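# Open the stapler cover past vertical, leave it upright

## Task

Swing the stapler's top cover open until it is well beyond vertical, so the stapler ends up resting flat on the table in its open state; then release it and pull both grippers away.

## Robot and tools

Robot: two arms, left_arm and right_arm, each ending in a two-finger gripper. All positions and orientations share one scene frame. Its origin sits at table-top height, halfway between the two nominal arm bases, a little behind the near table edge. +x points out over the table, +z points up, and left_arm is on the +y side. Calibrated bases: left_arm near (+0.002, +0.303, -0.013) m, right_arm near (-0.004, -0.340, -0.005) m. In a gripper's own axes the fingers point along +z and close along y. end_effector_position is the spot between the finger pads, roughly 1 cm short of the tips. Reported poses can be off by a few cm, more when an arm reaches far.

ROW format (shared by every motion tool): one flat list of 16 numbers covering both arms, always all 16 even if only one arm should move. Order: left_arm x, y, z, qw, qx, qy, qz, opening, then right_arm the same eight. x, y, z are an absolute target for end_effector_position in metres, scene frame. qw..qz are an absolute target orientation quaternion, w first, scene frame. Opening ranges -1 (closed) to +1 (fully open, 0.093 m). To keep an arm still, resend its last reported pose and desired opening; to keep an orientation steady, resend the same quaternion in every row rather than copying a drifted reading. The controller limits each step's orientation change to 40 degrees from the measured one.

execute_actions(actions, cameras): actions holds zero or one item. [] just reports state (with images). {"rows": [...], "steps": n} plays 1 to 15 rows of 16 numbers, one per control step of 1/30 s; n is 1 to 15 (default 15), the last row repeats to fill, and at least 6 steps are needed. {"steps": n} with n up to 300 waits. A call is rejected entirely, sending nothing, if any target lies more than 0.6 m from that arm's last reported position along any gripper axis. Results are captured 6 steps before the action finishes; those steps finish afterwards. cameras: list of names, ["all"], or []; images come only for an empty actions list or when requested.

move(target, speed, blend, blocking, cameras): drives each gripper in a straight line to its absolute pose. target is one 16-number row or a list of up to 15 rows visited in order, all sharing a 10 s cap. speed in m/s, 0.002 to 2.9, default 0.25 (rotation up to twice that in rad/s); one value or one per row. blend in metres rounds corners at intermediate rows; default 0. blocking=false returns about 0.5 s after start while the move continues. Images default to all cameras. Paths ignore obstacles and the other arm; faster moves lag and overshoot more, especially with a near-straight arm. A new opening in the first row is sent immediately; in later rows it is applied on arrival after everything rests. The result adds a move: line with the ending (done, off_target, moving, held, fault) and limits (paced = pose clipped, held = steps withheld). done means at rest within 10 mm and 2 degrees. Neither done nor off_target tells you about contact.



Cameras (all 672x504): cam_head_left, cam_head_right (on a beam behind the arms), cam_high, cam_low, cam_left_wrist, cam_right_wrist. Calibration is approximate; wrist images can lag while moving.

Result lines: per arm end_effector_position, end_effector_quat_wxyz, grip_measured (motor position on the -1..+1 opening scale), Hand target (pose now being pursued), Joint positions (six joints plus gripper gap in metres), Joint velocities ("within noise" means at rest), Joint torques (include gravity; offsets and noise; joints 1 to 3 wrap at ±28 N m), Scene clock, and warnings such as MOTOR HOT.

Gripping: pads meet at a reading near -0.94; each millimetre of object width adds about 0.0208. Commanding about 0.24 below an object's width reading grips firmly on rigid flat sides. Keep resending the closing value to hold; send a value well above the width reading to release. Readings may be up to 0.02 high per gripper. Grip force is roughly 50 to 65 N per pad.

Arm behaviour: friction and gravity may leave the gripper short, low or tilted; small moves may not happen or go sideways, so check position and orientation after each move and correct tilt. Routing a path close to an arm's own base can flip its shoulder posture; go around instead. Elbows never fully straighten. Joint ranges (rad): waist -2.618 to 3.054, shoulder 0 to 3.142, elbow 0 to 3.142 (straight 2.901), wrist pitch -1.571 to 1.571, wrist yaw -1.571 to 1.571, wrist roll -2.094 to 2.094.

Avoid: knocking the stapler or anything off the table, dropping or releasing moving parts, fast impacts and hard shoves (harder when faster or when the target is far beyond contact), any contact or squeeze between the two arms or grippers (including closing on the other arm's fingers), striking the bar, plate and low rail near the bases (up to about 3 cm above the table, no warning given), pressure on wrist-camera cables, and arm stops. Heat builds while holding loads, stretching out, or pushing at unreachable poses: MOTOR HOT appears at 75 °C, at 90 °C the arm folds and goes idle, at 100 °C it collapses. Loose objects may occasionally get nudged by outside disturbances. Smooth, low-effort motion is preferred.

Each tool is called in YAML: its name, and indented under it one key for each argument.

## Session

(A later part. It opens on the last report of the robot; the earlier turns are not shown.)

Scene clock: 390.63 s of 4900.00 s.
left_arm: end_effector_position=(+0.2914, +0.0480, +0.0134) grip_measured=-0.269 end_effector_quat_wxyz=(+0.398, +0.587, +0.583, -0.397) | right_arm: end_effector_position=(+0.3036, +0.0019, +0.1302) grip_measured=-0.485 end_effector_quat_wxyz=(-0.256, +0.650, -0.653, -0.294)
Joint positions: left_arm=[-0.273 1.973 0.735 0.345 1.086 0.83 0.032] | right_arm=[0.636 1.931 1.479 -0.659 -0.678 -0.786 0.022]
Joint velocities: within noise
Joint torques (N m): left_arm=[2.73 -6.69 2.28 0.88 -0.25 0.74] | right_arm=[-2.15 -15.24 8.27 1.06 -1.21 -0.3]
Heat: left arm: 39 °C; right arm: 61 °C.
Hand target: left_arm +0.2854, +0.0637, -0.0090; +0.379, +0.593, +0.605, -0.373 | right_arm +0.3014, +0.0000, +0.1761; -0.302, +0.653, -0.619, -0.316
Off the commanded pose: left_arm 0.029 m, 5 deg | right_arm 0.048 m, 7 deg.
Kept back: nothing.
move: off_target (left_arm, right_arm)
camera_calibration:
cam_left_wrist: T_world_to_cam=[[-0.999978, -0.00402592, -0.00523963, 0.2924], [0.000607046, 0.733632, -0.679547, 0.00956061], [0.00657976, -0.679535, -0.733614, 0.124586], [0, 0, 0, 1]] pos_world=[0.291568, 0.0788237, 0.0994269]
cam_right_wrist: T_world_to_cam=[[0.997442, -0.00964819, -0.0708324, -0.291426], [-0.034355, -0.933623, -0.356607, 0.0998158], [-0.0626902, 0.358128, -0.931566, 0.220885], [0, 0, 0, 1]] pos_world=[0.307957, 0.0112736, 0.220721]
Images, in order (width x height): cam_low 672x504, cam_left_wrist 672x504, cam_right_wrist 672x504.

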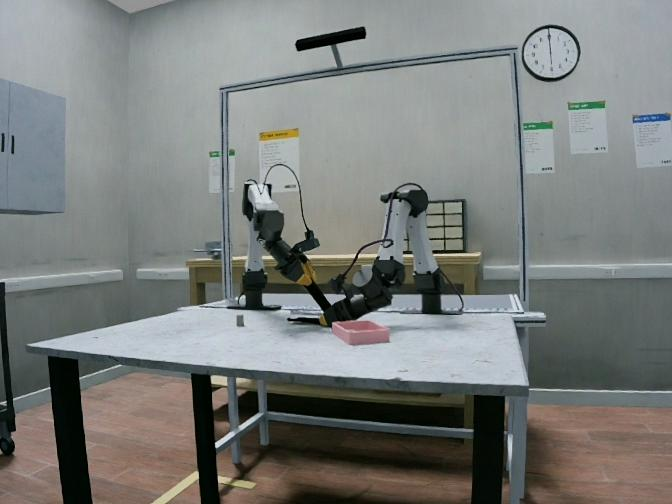

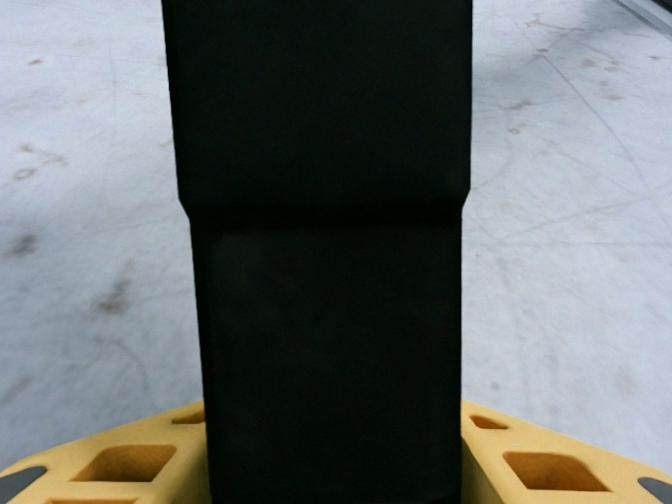

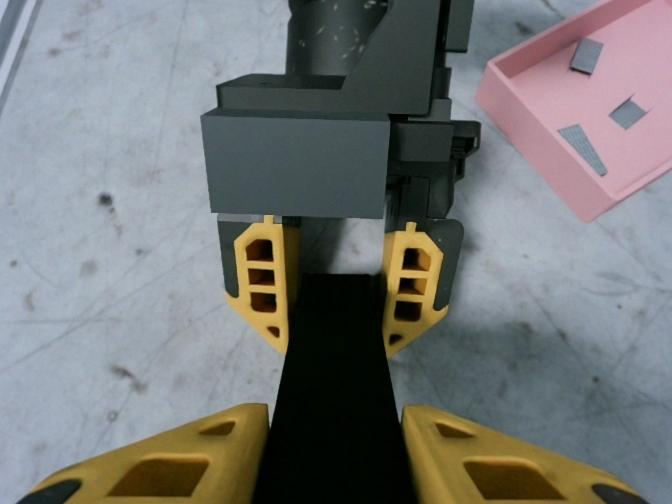

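move:
  target:
    - [0.287,0.052,-0.004,0.3771,0.5948,0.6052,-0.3707,-0.22,0.302,0.000,0.178,0.3018,-0.6520,0.6187,0.3180,-0.49]
  speed: 0.04
  cameras: ["cam_low","cam_right_wrist","cam_left_wrist"]

zoom_image:
  camera: "cam_low"
  region: [200, 230, 420, 370]

Scene clock: 391.60 s of 4900.00 s.
left_arm: end_effector_position=(+0.2898, +0.0448, +0.0128) grip_measured=-0.217 end_effector_quat_wxyz=(+0.394, +0.588, +0.585, -0.396) | right_arm: end_effector_position=(+0.3033, +0.0004, +0.1293) grip_measured=-0.486 end_effector_quat_wxyz=(-0.253, +0.649, -0.654, -0.295)
Joint positions: left_arm=[-0.286 1.97 0.735 0.345 1.073 0.82 0.035] | right_arm=[0.633 1.931 1.477 -0.665 -0.68 -0.787 0.022]
Joint velocities: within noise
Joint torques (N m): left_arm=[0.42 -7.43 3.41 1.09 -0.34 0.38] | right_arm=[-1.89 -15.25 8.36 1.08 -1.27 -0.29]
Heat: left arm: 39 °C; right arm: 61 °C.
Hand target: left_arm +0.2862, +0.0525, -0.0036; +0.378, +0.594, +0.605, -0.372 | right_arm +0.3012, -0.0002, +0.1761; -0.301, +0.653, -0.618, -0.316
Off the commanded pose: left_arm 0.018 m, 4 deg | right_arm 0.049 m, 7 deg.
Kept back: nothing.
move: off_target (left_arm, right_arm)
camera_calibration:
cam_left_wrist: T_world_to_cam=[[-0.999994, -0.00320341, -0.00149441, 0.29076], [-0.00136228, 0.73936, -0.673309, 0.0116936], [0.00326179, -0.673303, -0.73936, 0.122724], [0, 0, 0, 1]] pos_world=[0.290373, 0.0749162, 0.0990453]
cam_right_wrist: T_world_to_cam=[[0.996981, -0.0107281, -0.0769055, -0.290233], [-0.0373883, -0.934365, -0.35435, 0.0986035], [-0.0680563, 0.356155, -0.931945, 0.222214], [0, 0, 0, 1]] pos_world=[0.308166, 0.00987532, 0.219711]
Images, in order (width x height): cam_low 672x504, cam_left_wrist 672x504, cam_right_wrist 672x504.

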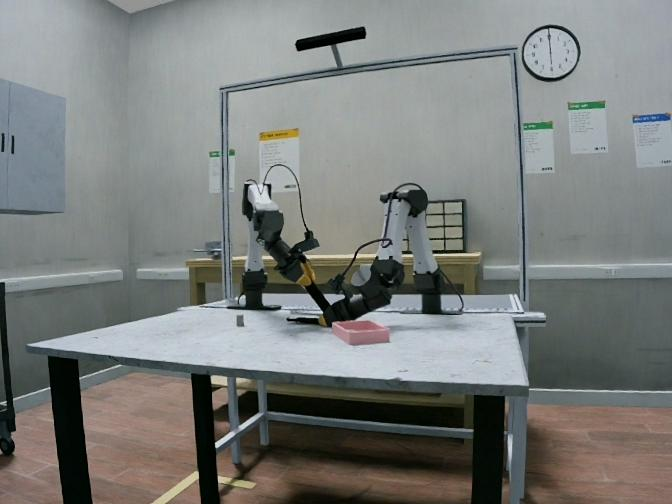

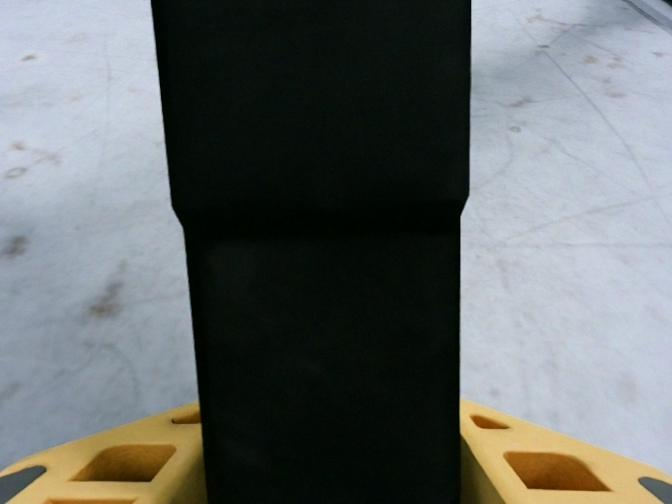

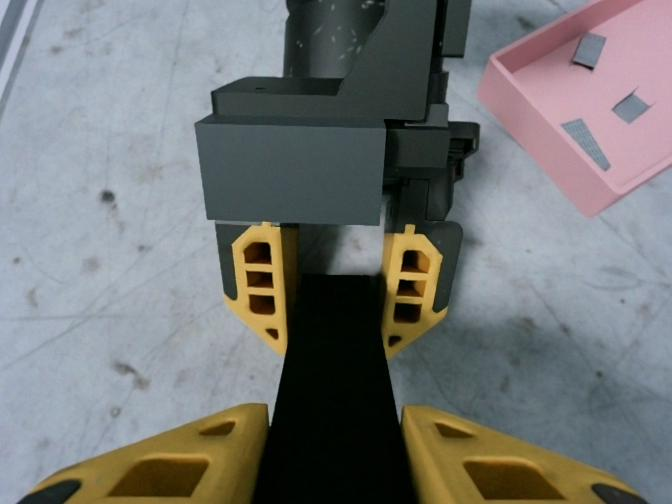

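Scaled by 2.291.

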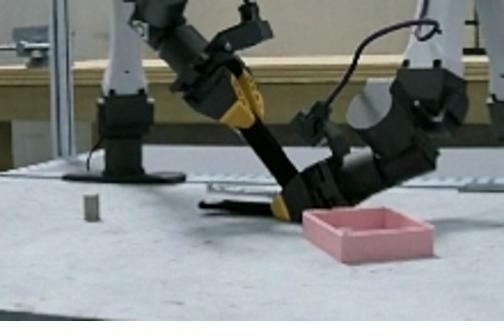

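move:
  target:
    - [0.287,0.062,0.010,0.4091,0.5742,0.5843,-0.4020,-0.15,0.302,0.000,0.178,0.3018,-0.6520,0.6187,0.3180,-0.49]
  speed: 0.04
  cameras: ["cam_low","cam_right_wrist","cam_left_wrist"]

zoom_image:
  camera: "cam_low"
  region: [200, 230, 420, 370]

Scene clock: 393.40 s of 4900.00 s.
left_arm: end_effector_position=(+0.2867, +0.0525, +0.0193) grip_measured=-0.148 end_effector_quat_wxyz=(+0.411, +0.578, +0.571, -0.414) | right_arm: end_effector_position=(+0.3014, +0.0026, +0.1332) grip_measured=-0.485 end_effector_quat_wxyz=(-0.258, +0.650, -0.645, -0.309)
Joint positions: left_arm=[-0.254 1.97 0.698 0.419 1.141 0.8 0.038] | right_arm=[0.629 1.931 1.477 -0.658 -0.716 -0.795 0.022]
Joint velocities: left_arm=[within noise] | right_arm=[0.017 -0.002 0.012 -0.007 -0.051 -0.007 0.006]
Joint torques (N m): left_arm=[2.47 -7.09 2.97 1.5 0.14 0.22] | right_arm=[-1.66 -15.15 8.34 1.02 -0.86 -0.19]
Heat: left arm: 40 °C; right arm: 62 °C.
Hand target: left_arm +0.2868, +0.0618, +0.0102; +0.409, +0.574, +0.584, -0.402 | right_arm +0.3012, +0.0001, +0.1762; -0.301, +0.653, -0.619, -0.317
Off the commanded pose: left_arm 0.013 m, 2 deg | right_arm 0.045 m, 6 deg.
Kept back: nothing.
move: off_target (left_arm, right_arm)
camera_calibration:
cam_left_wrist: T_world_to_cam=[[-0.999997, 0.00172252, -0.00176626, 0.287416], [0.00246713, 0.697134, -0.716936, 0.0123831], [-0.0000036163, -0.716938, -0.697137, 0.135141], [0, 0, 0, 1]] pos_world=[0.287385, 0.0877601, 0.103597]
cam_right_wrist: T_world_to_cam=[[0.996388, 0.00935245, -0.084405, -0.286835], [-0.0236693, -0.923946, -0.381789, 0.101588], [-0.0815564, 0.382408, -0.920387, 0.227471], [0, 0, 0, 1]] pos_world=[0.306756, 0.00955827, 0.223936]
Images, in order (width x height): cam_low 672x504, cam_left_wrist 672x504, cam_right_wrist 672x504.

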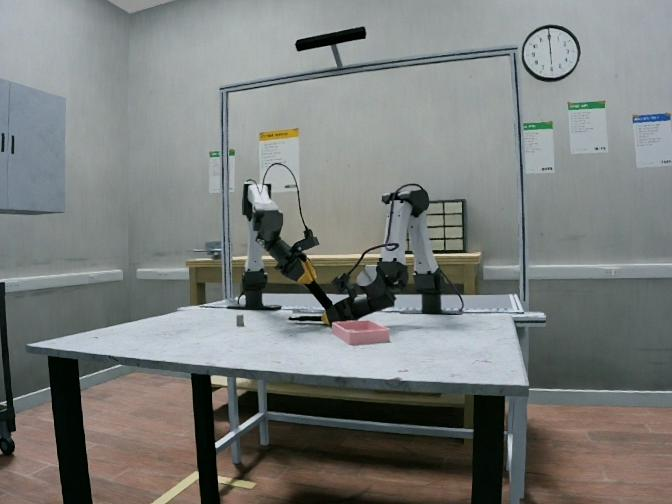

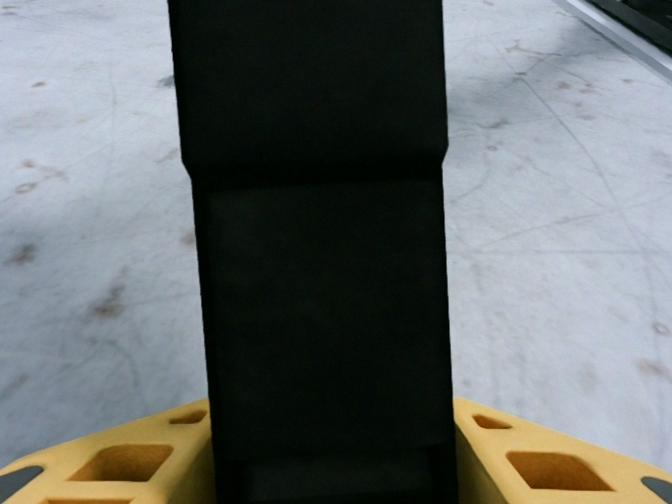

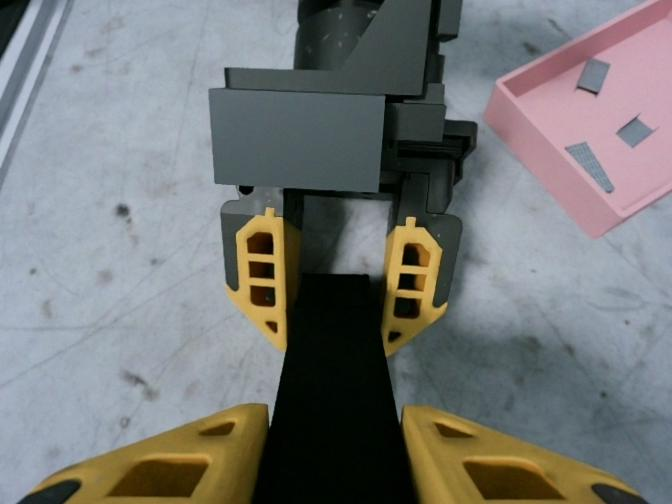

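Scaled by 2.291.

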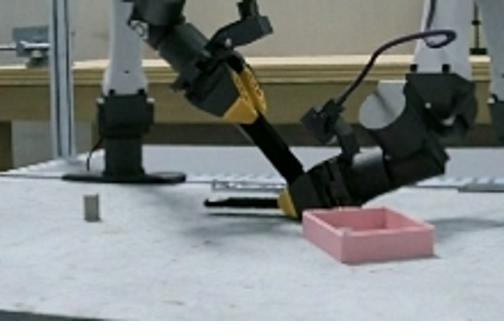

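move:
  target:
    - [0.2867,0.0525,0.0193,0.4091,0.5742,0.5843,-0.4020,0.15,0.302,0.000,0.178,0.3018,-0.6520,0.6187,0.3180,-0.49]
  speed: 0.04
  cameras: ["cam_low","cam_right_wrist","cam_left_wrist"]

zoom_image:
  camera: "cam_low"
  region: [200, 230, 420, 370]

Scene clock: 394.37 s of 4900.00 s.
left_arm: end_effector_position=(+0.2859, +0.0536, +0.0149) grip_measured=+0.148 end_effector_quat_wxyz=(+0.403, +0.571, +0.585, -0.411) | right_arm: end_effector_position=(+0.2999, -0.0023, +0.1432) grip_measured=-0.485 end_effector_quat_wxyz=(-0.262, +0.647, -0.644, -0.313)
Joint positions: left_arm=[-0.256 1.968 0.687 0.42 1.117 0.779 0.052] | right_arm=[0.618 1.907 1.477 -0.68 -0.729 -0.799 0.022]
Joint velocities: within noise
Joint torques (N m): left_arm=[-0.31 -9.05 4.34 1.67 0.21 -0.03] | right_arm=[-0.76 -13.22 8.57 1.19 -0.78 -0.21]
Heat: left arm: 40 °C; right arm: 63 °C.
Hand target: left_arm +0.2867, +0.0525, +0.0193; +0.409, +0.574, +0.584, -0.402 | right_arm +0.3011, -0.0004, +0.1773; -0.301, +0.653, -0.619, -0.317
Off the commanded pose: left_arm 0.005 m, 1 deg | right_arm 0.035 m, 5 deg.
Kept back: nothing.
move: off_target (right_arm)
camera_calibration:
cam_left_wrist: T_world_to_cam=[[-0.99964, -0.0188229, 0.0191286, 0.28728], [-0.0268341, 0.710901, -0.70278, 0.0158487], [-0.000370157, -0.70304, -0.71115, 0.132449], [0, 0, 0, 1]] pos_world=[0.28765, 0.0872576, 0.0998339]
cam_right_wrist: T_world_to_cam=[[0.996345, 0.00810796, -0.08503, -0.284479], [-0.0260721, -0.919108, -0.393142, 0.103192], [-0.0813393, 0.393923, -0.915537, 0.237641], [0, 0, 0, 1]] pos_world=[0.305459, 0.00353881, 0.233949]
Images, in order (width x height): cam_low 672x504, cam_left_wrist 672x504, cam_right_wrist 672x504.

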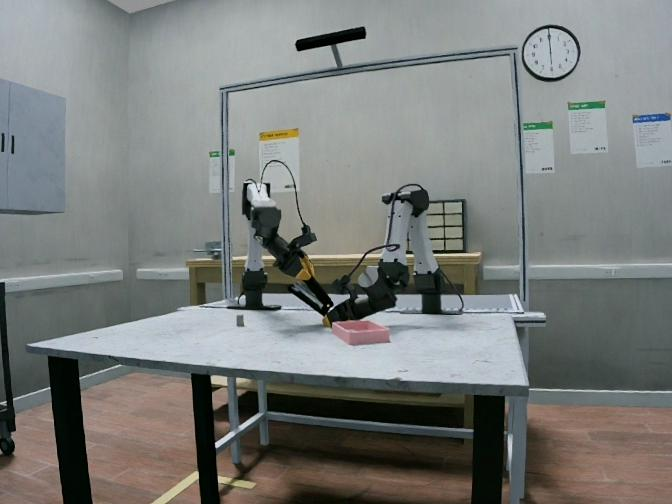

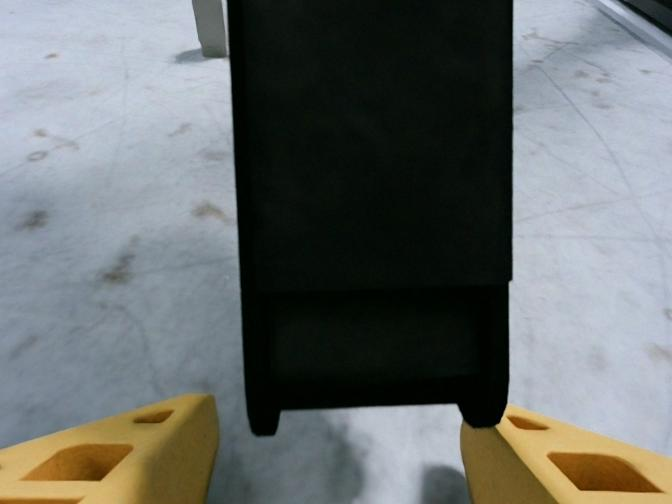

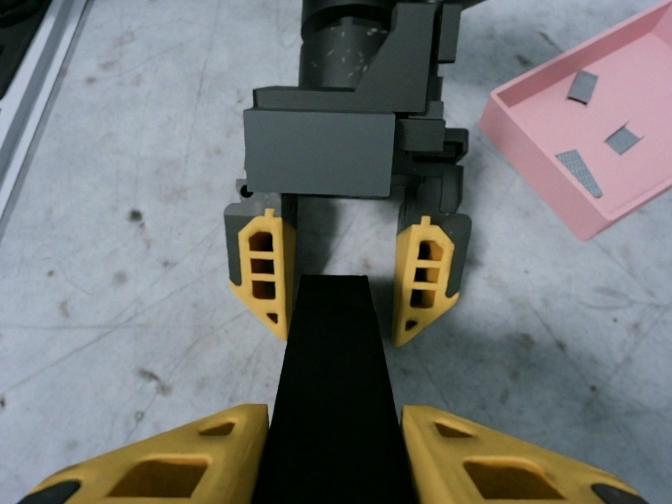

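Scaled by 2.291.

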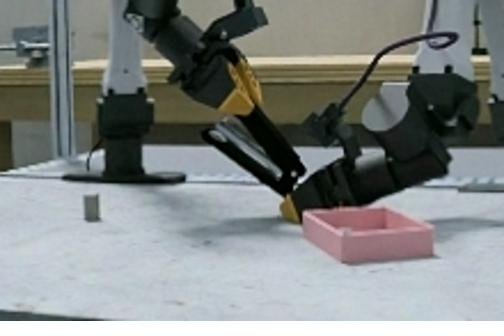

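move:
  target:
    - [0.286,0.062,0.040,0.4091,0.5742,0.5843,-0.4020,0.3,0.302,-0.003,0.175,0.3018,-0.6520,0.6187,0.3180,-0.49]
    - [0.284,0.115,0.09,0.4091,0.5742,0.5843,-0.4020,0.3,0.302,-0.020,0.150,0.2973,-0.6545,0.6210,0.3133,-0.49]
  speed: 0.06
  cameras: ["cam_low","cam_right_wrist","cam_left_wrist"]

zoom_image:
  camera: "cam_low"
  region: [200, 230, 420, 370]

Scene clock: 399.63 s of 4900.00 s.
left_arm: end_effector_position=(+0.2789, +0.1149, +0.0792) grip_measured=+0.298 end_effector_quat_wxyz=(+0.397, +0.569, +0.595, -0.405) | right_arm: end_effector_position=(+0.2966, -0.0229, +0.1213) grip_measured=-0.485 end_effector_quat_wxyz=(-0.251, +0.649, -0.646, -0.315)
Joint positions: left_arm=[-0.056 1.705 0.809 -0.37 1.193 1.206 0.059] | right_arm=[0.578 1.896 1.389 -0.663 -0.746 -0.858 0.022]
Joint velocities: within noise
Joint torques (N m): left_arm=[0.84 -7.09 8.99 0.75 0.75 0.12] | right_arm=[-0.8 -13.03 6.71 1.4 -0.74 -0.19]
Heat: left arm: 40 °C; right arm: 66 °C.
Hand target: left_arm +0.2838, +0.1150, +0.0899; +0.409, +0.574, +0.585, -0.402 | right_arm +0.3012, -0.0204, +0.1497; -0.296, +0.655, -0.621, -0.313
Off the commanded pose: left_arm 0.012 m, 2 deg | right_arm 0.029 m, 6 deg.
Kept back: nothing.
move: off_target (left_arm, right_arm)
camera_calibration:
cam_left_wrist: T_world_to_cam=[[-0.999023, -0.0333989, 0.0289524, 0.280979], [-0.0441568, 0.724854, -0.687485, 0.019325], [0.001975, -0.688092, -0.725621, 0.219989], [0, 0, 0, 1]] pos_world=[0.281124, 0.146749, 0.164779]
cam_right_wrist: T_world_to_cam=[[0.994768, 0.0131883, -0.101307, -0.280309], [-0.0263597, -0.924921, -0.379244, 0.0738162], [-0.0987021, 0.37993, -0.919734, 0.230844], [0, 0, 0, 1]] pos_world=[0.303573, -0.0157336, 0.211912]
Images, in order (width x height): cam_low 672x504, cam_left_wrist 672x504, cam_right_wrist 672x504.

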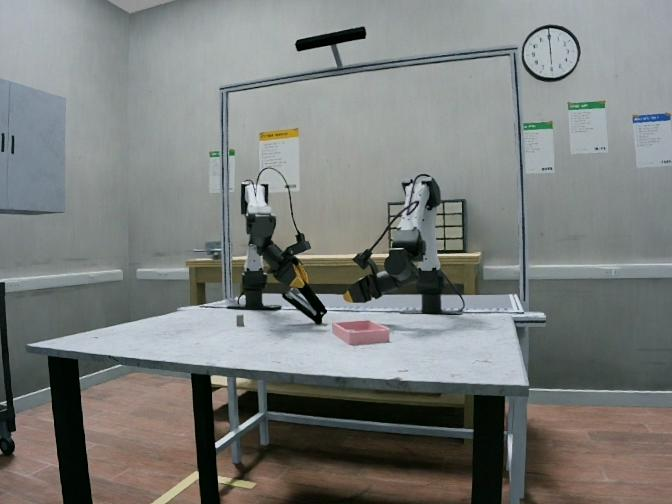

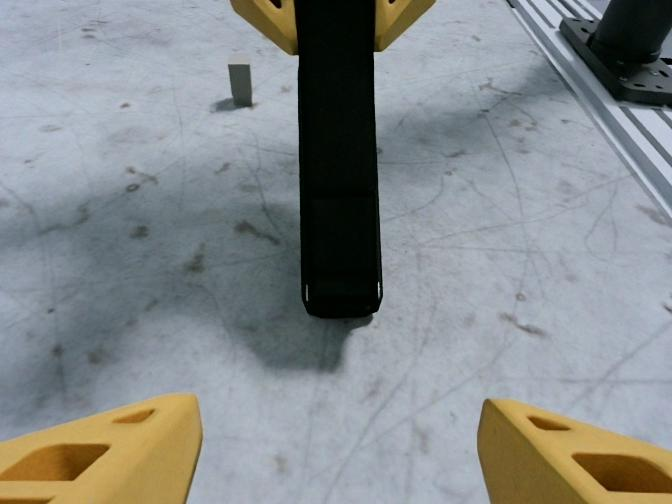

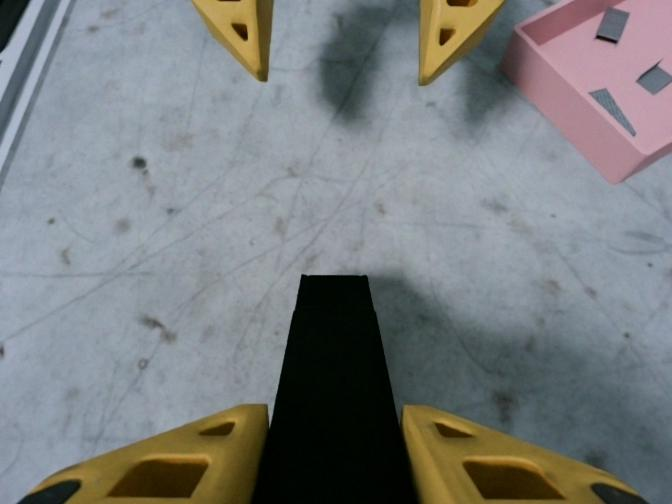

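Scaled by 2.291.

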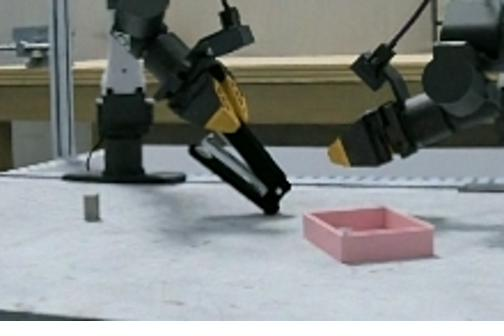

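move:
  target:
    - [0.280,0.130,0.11,0.4091,0.5742,0.5843,-0.4020,0.3,0.301,-0.035,0.110,0.2634,-0.6702,0.6360,0.2776,-0.48]
    - [0.280,0.130,0.11,0.4091,0.5742,0.5843,-0.4020,0.3,0.301,-0.055,0.080,0.2634,-0.6702,0.6360,0.2776,-0.48]
    - [0.280,0.130,0.11,0.4091,0.5742,0.5843,-0.4020,0.3,0.300,-0.063,0.055,0.2634,-0.6702,0.6360,0.2776,-0.48]
  speed: 0.05
  cameras: ["cam_low","cam_right_wrist","cam_left_wrist"]

zoom_image:
  camera: "cam_low"
  region: [200, 230, 420, 370]

Scene clock: 403.70 s of 4900.00 s.
left_arm: end_effector_position=(+0.2742, +0.1293, +0.0970) grip_measured=+0.298 end_effector_quat_wxyz=(+0.393, +0.569, +0.596, -0.408) | right_arm: end_effector_position=(+0.2950, -0.0578, +0.0750) grip_measured=-0.476 end_effector_quat_wxyz=(-0.276, +0.666, -0.624, -0.301)
Joint positions: left_arm=[-0.005 1.679 0.877 -0.618 1.206 1.359 0.059] | right_arm=[0.499 1.879 1.167 -0.484 -0.772 -1.004 0.022]
Joint velocities: within noise
Joint torques (N m): left_arm=[0.98 -7.49 9.03 0.43 0.79 0.11] | right_arm=[-0.03 -6.06 5.12 1.16 0.05 -0.15]
Heat: left arm: 40 °C; right arm: 67 °C.
Hand target: left_arm +0.2797, +0.1300, +0.1098; +0.409, +0.574, +0.584, -0.402 | right_arm +0.2992, -0.0637, +0.0557; -0.263, +0.670, -0.636, -0.278
Off the commanded pose: left_arm 0.014 m, 2 deg | right_arm 0.021 m, 3 deg.
Kept back: nothing.
move: off_target (left_arm, right_arm)
camera_calibration:
cam_left_wrist: T_world_to_cam=[[-0.998855, -0.0278178, 0.0389212, 0.274504], [-0.0469572, 0.725686, -0.686422, 0.0214112], [-0.00914978, -0.687464, -0.726161, 0.2459], [0, 0, 0, 1]] pos_world=[0.277445, 0.161146, 0.182576]
cam_right_wrist: T_world_to_cam=[[0.998643, 0.0432394, -0.0290222, -0.287763], [0.0281269, -0.916872, -0.398189, 0.00978733], [-0.043827, 0.396832, -0.916844, 0.18583], [0, 0, 0, 1]] pos_world=[0.295241, -0.052327, 0.165923]
Images, in order (width x height): cam_low 672x504, cam_left_wrist 672x504, cam_right_wrist 672x504.

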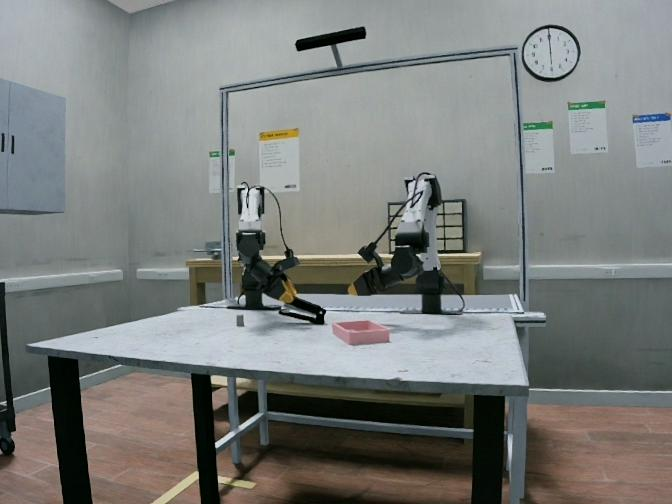

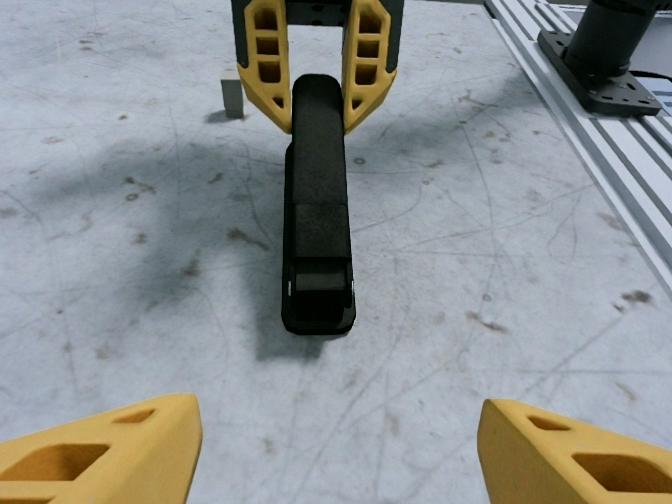

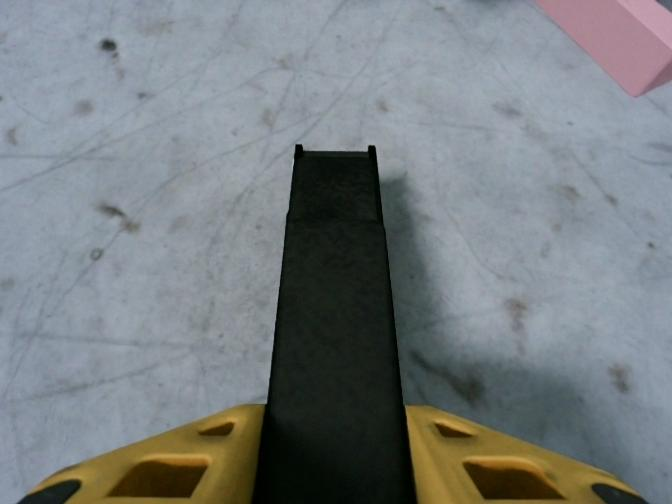

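Scaled by 2.291.

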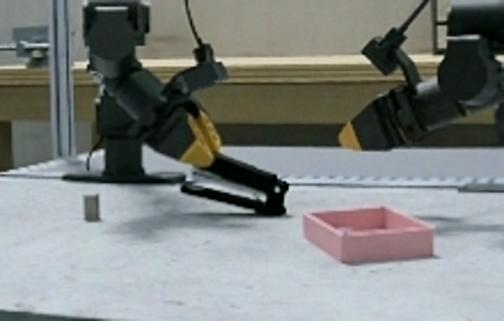

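move:
  target:
    - [0.280,0.130,0.11,0.4091,0.5742,0.5843,-0.4020,0.3,0.300,-0.063,0.040,0.2340,-0.6824,0.6476,0.2466,-0.48]
  speed: 0.05
  cameras: ["cam_low","cam_right_wrist","cam_left_wrist"]

zoom_image:
  camera: "cam_low"
  region: [200, 230, 420, 370]

Scene clock: 405.30 s of 4900.00 s.
left_arm: end_effector_position=(+0.2742, +0.1293, +0.0970) grip_measured=+0.298 end_effector_quat_wxyz=(+0.393, +0.569, +0.596, -0.408) | right_arm: end_effector_position=(+0.2960, -0.0635, +0.0539) grip_measured=-0.476 end_effector_quat_wxyz=(-0.248, +0.675, -0.641, -0.266)
Joint positions: left_arm=[-0.005 1.679 0.877 -0.618 1.206 1.36 0.059] | right_arm=[0.515 1.907 1.167 -0.499 -0.678 -1.011 0.022]
Joint velocities: within noise
Joint torques (N m): left_arm=[0.99 -7.5 9.03 0.43 0.78 0.11] | right_arm=[0.83 -5.83 7.24 0.96 0 -0.12]
Heat: left arm: 40 °C; right arm: 66 °C.
Hand target: left_arm +0.2798, +0.1300, +0.1098; +0.409, +0.574, +0.584, -0.402 | right_arm +0.2995, -0.0634, +0.0405; -0.234, +0.682, -0.647, -0.247
Off the commanded pose: left_arm 0.014 m, 2 deg | right_arm 0.014 m, 3 deg.
Kept back: nothing.
move: off_target (left_arm, right_arm)
camera_calibration:
cam_left_wrist: T_world_to_cam=[[-0.99887, -0.027669, 0.0386391, 0.274536], [-0.0466552, 0.725692, -0.686436, 0.021329], [-0.00904711, -0.687463, -0.726163, 0.245872], [0, 0, 0, 1]] pos_world=[0.277445, 0.161146, 0.182576]
cam_right_wrist: T_world_to_cam=[[0.999339, 0.0264522, -0.0249192, -0.290565], [0.0174987, -0.951228, -0.307991, -0.00778672], [-0.0318509, 0.307352, -0.951063, 0.161348], [0, 0, 0, 1]] pos_world=[0.295648, -0.0493114, 0.143813]
Images, in order (width x height): cam_low 672x504, cam_left_wrist 672x504, cam_right_wrist 672x504.

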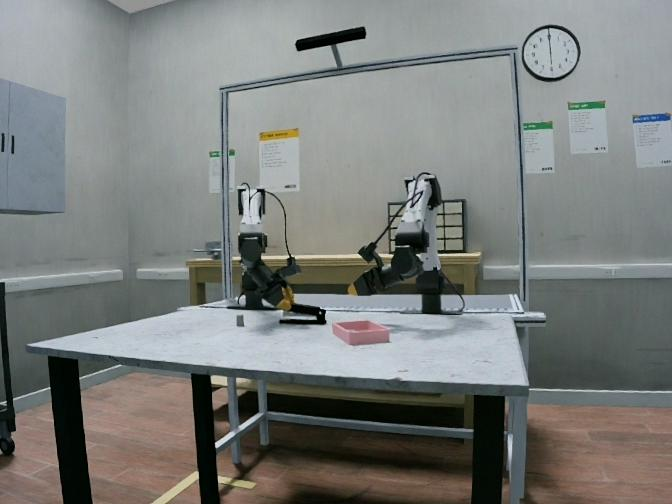

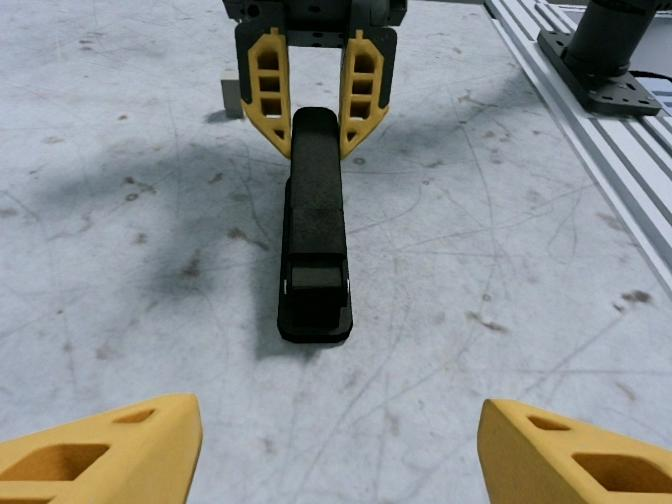

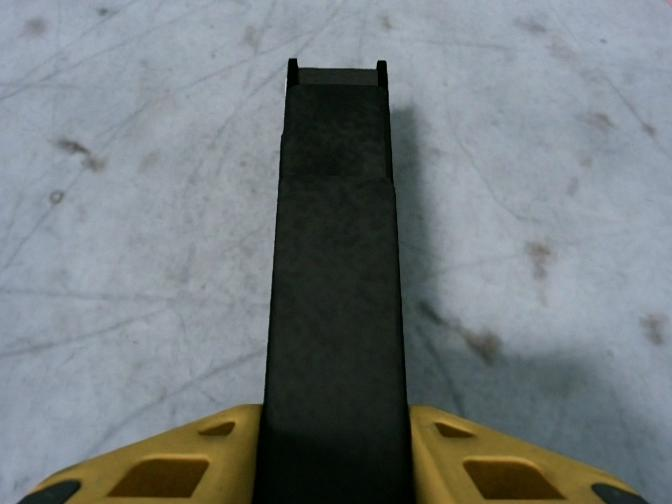

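Scaled by 2.291.

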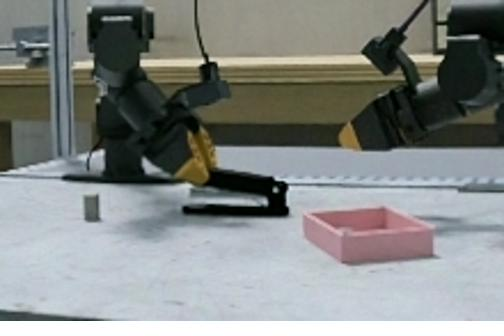

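move:
  target:
    - [0.280,0.130,0.11,0.4091,0.5742,0.5843,-0.4020,0.4,0.298,-0.063,0.046,0.2340,-0.6824,0.6476,0.2466,-0.48]
    - [0.280,0.130,0.11,0.4091,0.5742,0.5843,-0.4020,0.4,0.298,-0.063,0.046,0.2340,-0.6824,0.6476,0.2466,-0.75]
    - [0.280,0.130,0.11,0.4091,0.5742,0.5843,-0.4020,0.4,0.298,-0.063,0.100,0.2340,-0.6824,0.6476,0.2466,-0.75]
    - [0.280,0.130,0.11,0.4091,0.5742,0.5843,-0.4020,0.4,0.298,-0.065,0.130,0.3949,-0.5943,0.5639,0.4161,-0.75]
  speed: 0.06
  cameras: ["cam_low","cam_right_wrist","cam_left_wrist"]

zoom_image:
  camera: "cam_low"
  region: [200, 230, 420, 370]

Scene clock: 413.53 s of 4900.00 s.
left_arm: end_effector_position=(+0.2741, +0.1293, +0.0970) grip_measured=+0.398 end_effector_quat_wxyz=(+0.393, +0.569, +0.596, -0.409) | right_arm: end_effector_position=(+0.2941, -0.0674, +0.0997) grip_measured=-0.524 end_effector_quat_wxyz=(-0.353, +0.589, -0.596, -0.415)
Joint positions: left_arm=[-0.005 1.679 0.877 -0.619 1.206 1.36 0.064] | right_arm=[0.397 1.84 0.999 -0.184 -1.074 -0.844 0.02]
Joint velocities: within noise
Joint torques (N m): left_arm=[0.96 -7.5 9.02 0.44 0.78 0.12] | right_arm=[-0.75 -11.99 6.19 1.57 -0.98 -0.05]
Heat: left arm: 41 °C; right arm: 66 °C.
Hand target: left_arm +0.2798, +0.1300, +0.1098; +0.409, +0.574, +0.584, -0.402 | right_arm +0.2971, -0.0653, +0.1293; -0.393, +0.596, -0.563, -0.416
Off the commanded pose: left_arm 0.014 m, 3 deg | right_arm 0.031 m, 6 deg.
Kept back: nothing.
move: off_target (left_arm, right_arm); target 2's new opening was sent with right_arm's hand 0.008 m and 3 deg from that target
camera_calibration:
cam_left_wrist: T_world_to_cam=[[-0.998841, -0.0276012, 0.0394294, 0.27427], [-0.0471524, 0.725454, -0.686654, 0.0216081], [-0.00965167, -0.687717, -0.725914, 0.246106], [0, 0, 0, 1]] pos_world=[0.277346, 0.161146, 0.182675]
cam_right_wrist: T_world_to_cam=[[0.994098, 0.0207141, -0.106494, -0.278184], [-0.0544139, -0.75401, -0.654605, 0.0716209], [-0.093857, 0.656536, -0.748432, 0.227727], [0, 0, 0, 1]] pos_world=[0.301813, -0.0897461, 0.187697]
Images, in order (width x height): cam_low 672x504, cam_left_wrist 672x504, cam_right_wrist 672x504.

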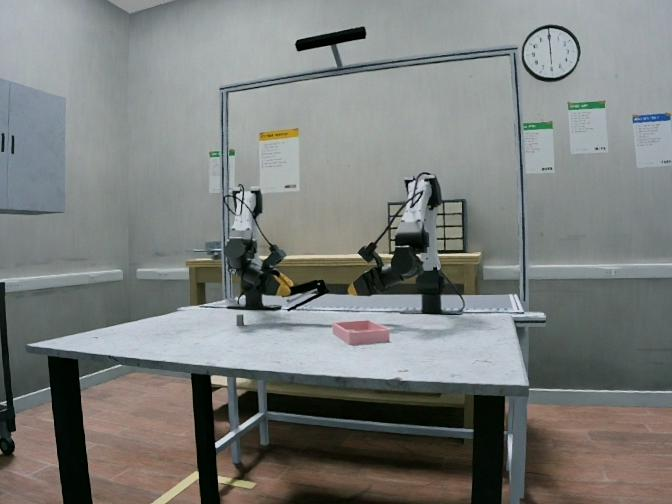

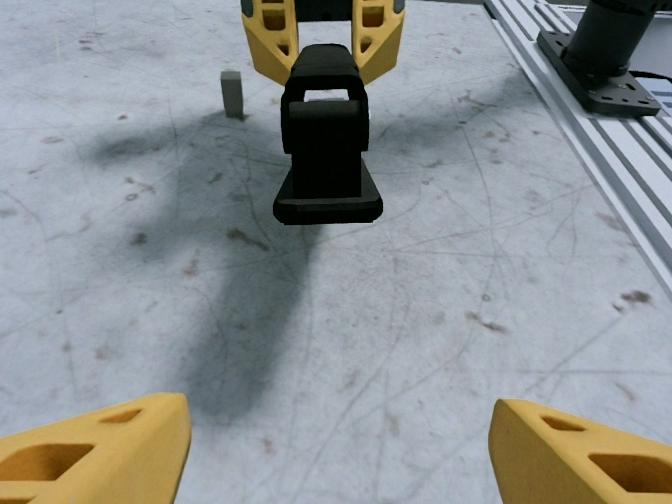

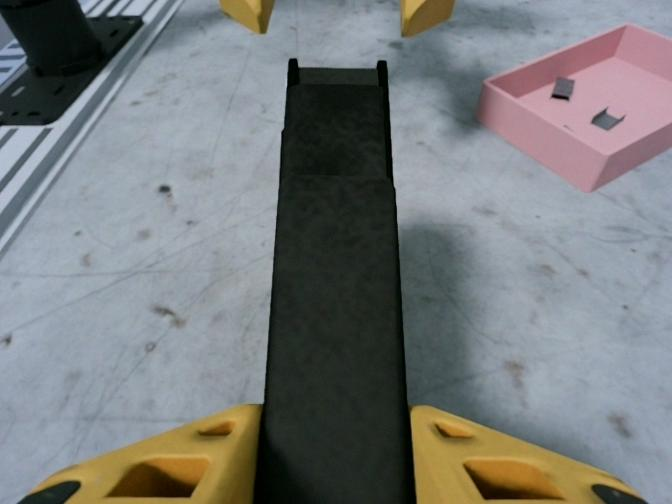

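Scaled by 2.291.

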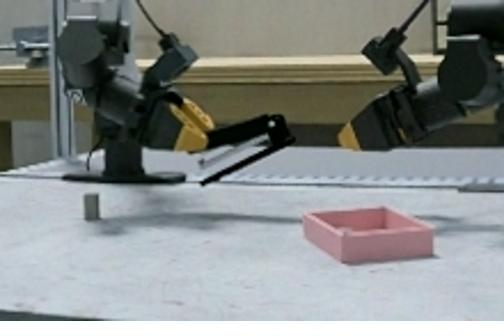

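move:
  target:
    - [0.282,0.085,0.118,0.4091,0.5742,0.5843,-0.4020,0.4,0.298,-0.065,0.130,0.3949,-0.5943,0.5639,0.4161,-0.75]
    - [0.282,0.050,0.105,0.4091,0.5742,0.5843,-0.4020,0.4,0.298,-0.065,0.130,0.3949,-0.5943,0.5639,0.4161,-0.75]
  speed: 0.06
  cameras: ["cam_low","cam_right_wrist","cam_left_wrist"]

zoom_image:
  camera: "cam_low"
  region: [200, 230, 420, 370]

Scene clock: 416.70 s of 4900.00 s.
left_arm: end_effector_position=(+0.2818, +0.0499, +0.1125) grip_measured=+0.398 end_effector_quat_wxyz=(+0.411, +0.576, +0.579, -0.407) | right_arm: end_effector_position=(+0.2951, -0.0669, +0.1005) grip_measured=-0.524 end_effector_quat_wxyz=(-0.355, +0.588, -0.596, -0.416)
Joint positions: left_arm=[-0.27 1.633 0.791 0.021 1.108 0.762 0.064] | right_arm=[0.397 1.84 0.999 -0.174 -1.075 -0.836 0.02]
Joint velocities: within noise
Joint torques (N m): left_arm=[-0.01 -5.46 5.68 1.83 0.2 -0.01] | right_arm=[-0.54 -11.95 6.04 1.59 -0.94 0]
Heat: left arm: 41 °C; right arm: 67 °C.
Hand target: left_arm +0.2819, +0.0501, +0.1051; +0.409, +0.574, +0.584, -0.402 | right_arm +0.2973, -0.0652, +0.1292; -0.393, +0.596, -0.564, -0.416
Off the commanded pose: left_arm 0.008 m, 1 deg | right_arm 0.030 m, 6 deg.
Kept back: nothing.
move: off_target (right_arm)
camera_calibration:
cam_left_wrist: T_world_to_cam=[[-0.999863, -0.01623, -0.00312192, 0.28368], [-0.00926006, 0.70658, -0.707573, 0.0828393], [0.0136898, -0.707448, -0.706633, 0.194911], [0, 0, 0, 1]] pos_world=[0.28174, 0.0839607, 0.197231]
cam_right_wrist: T_world_to_cam=[[0.994324, 0.0186318, -0.10475, -0.27939], [-0.0551987, -0.751335, -0.657608, 0.0732316], [-0.0909544, 0.659658, -0.746042, 0.227213], [0, 0, 0, 1]] pos_world=[0.302512, -0.0896555, 0.188402]
Images, in order (width x height): cam_low 672x504, cam_left_wrist 672x504, cam_right_wrist 672x504.

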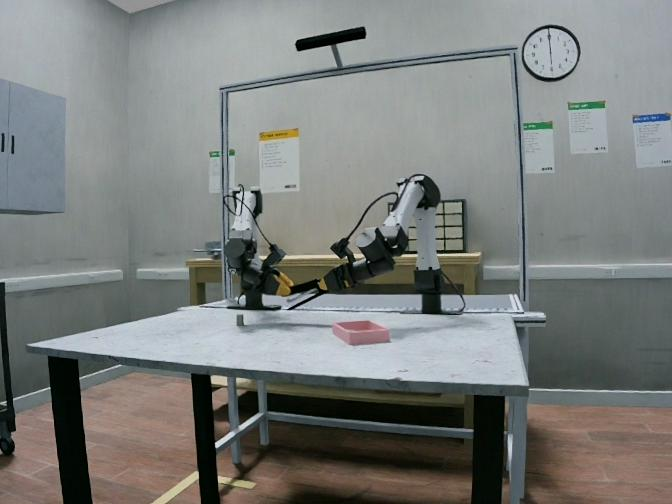

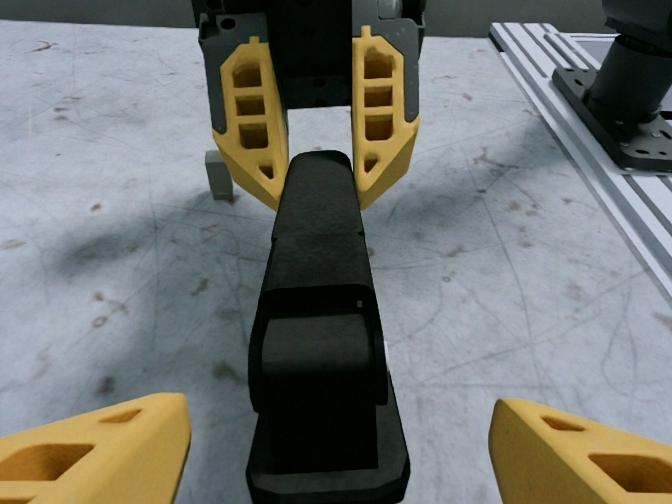

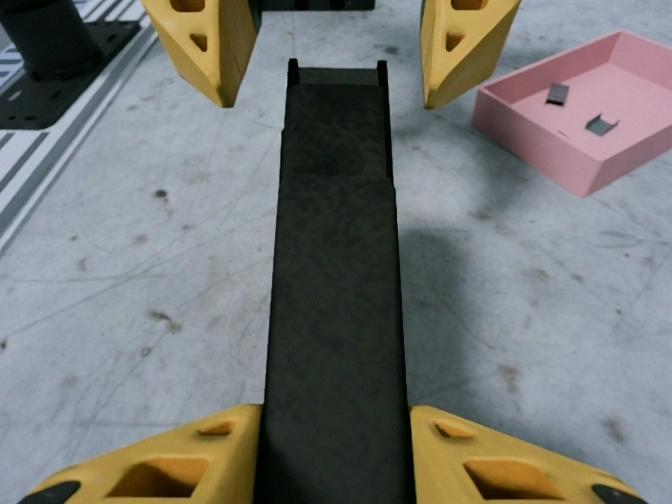

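Scaled by 2.291.

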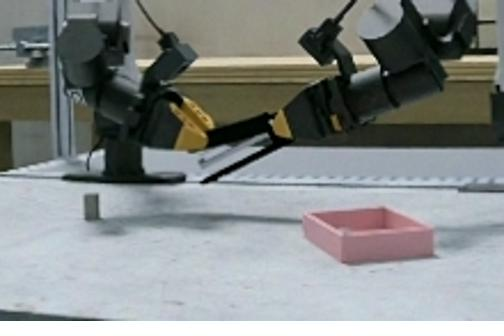

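move:
  target:
    - [0.288,0.037,0.089,0.4091,0.5742,0.5843,-0.4020,0.4,0.298,-0.065,0.130,0.3949,-0.5943,0.5639,0.4161,-0.75]
  speed: 0.06
  cameras: ["cam_low","cam_right_wrist","cam_left_wrist"]

zoom_image:
  camera: "cam_low"
  region: [260, 260, 380, 350]

Scene clock: 418.03 s of 4900.00 s.
left_arm: end_effector_position=(+0.2894, +0.0365, +0.0973) grip_measured=+0.398 end_effector_quat_wxyz=(+0.412, +0.576, +0.578, -0.406) | right_arm: end_effector_position=(+0.2951, -0.0669, +0.1005) grip_measured=-0.524 end_effector_quat_wxyz=(-0.356, +0.588, -0.596, -0.415)
Joint positions: left_arm=[-0.304 1.711 0.791 0.149 1.084 0.708 0.064] | right_arm=[0.397 1.84 0.999 -0.173 -1.075 -0.836 0.02]
Joint velocities: within noise
Joint torques (N m): left_arm=[-0.12 -6.04 5.09 1.94 0.2 -0.05] | right_arm=[-0.69 -11.96 6.04 1.58 -0.95 -0.05]
Heat: left arm: 41 °C; right arm: 67 °C.
Hand target: left_arm +0.2878, +0.0371, +0.0892; +0.409, +0.575, +0.584, -0.402 | right_arm +0.2973, -0.0652, +0.1292; -0.393, +0.596, -0.563, -0.416
Off the commanded pose: left_arm 0.008 m, 1 deg | right_arm 0.030 m, 6 deg.
Kept back: nothing.
move: off_target (right_arm)
camera_calibration:
cam_left_wrist: T_world_to_cam=[[-0.999842, -0.0170309, -0.00515518, 0.291235], [-0.00837741, 0.706135, -0.708027, 0.0813375], [0.0156986, -0.707872, -0.706166, 0.174095], [0, 0, 0, 1]] pos_world=[0.289137, 0.0707616, 0.18203]
cam_right_wrist: T_world_to_cam=[[0.994362, 0.0186029, -0.104393, -0.27957], [-0.0549988, -0.751231, -0.657745, 0.0732117], [-0.090659, 0.659778, -0.745972, 0.22713], [0, 0, 0, 1]] pos_world=[0.302612, -0.0896558, 0.188402]
Images, in order (width x height): cam_low 672x504, cam_left_wrist 672x504, cam_right_wrist 672x504.

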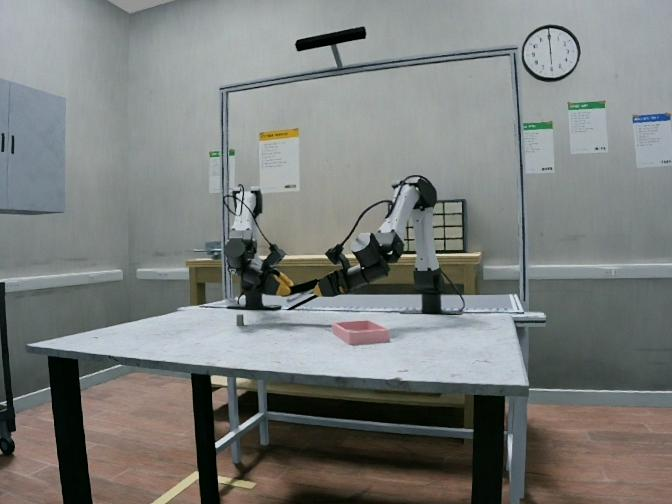

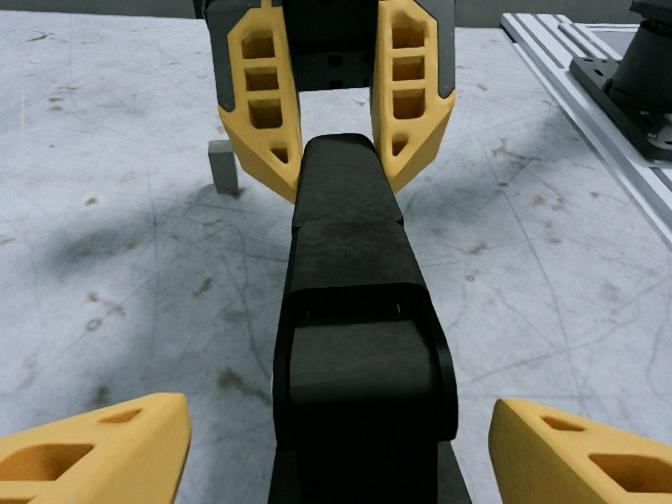

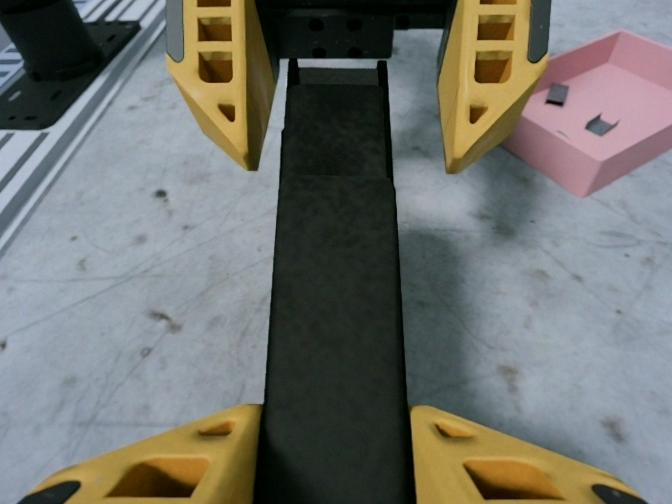

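Scaled by 4.200.

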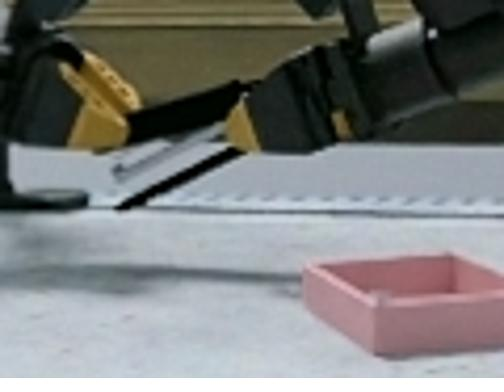

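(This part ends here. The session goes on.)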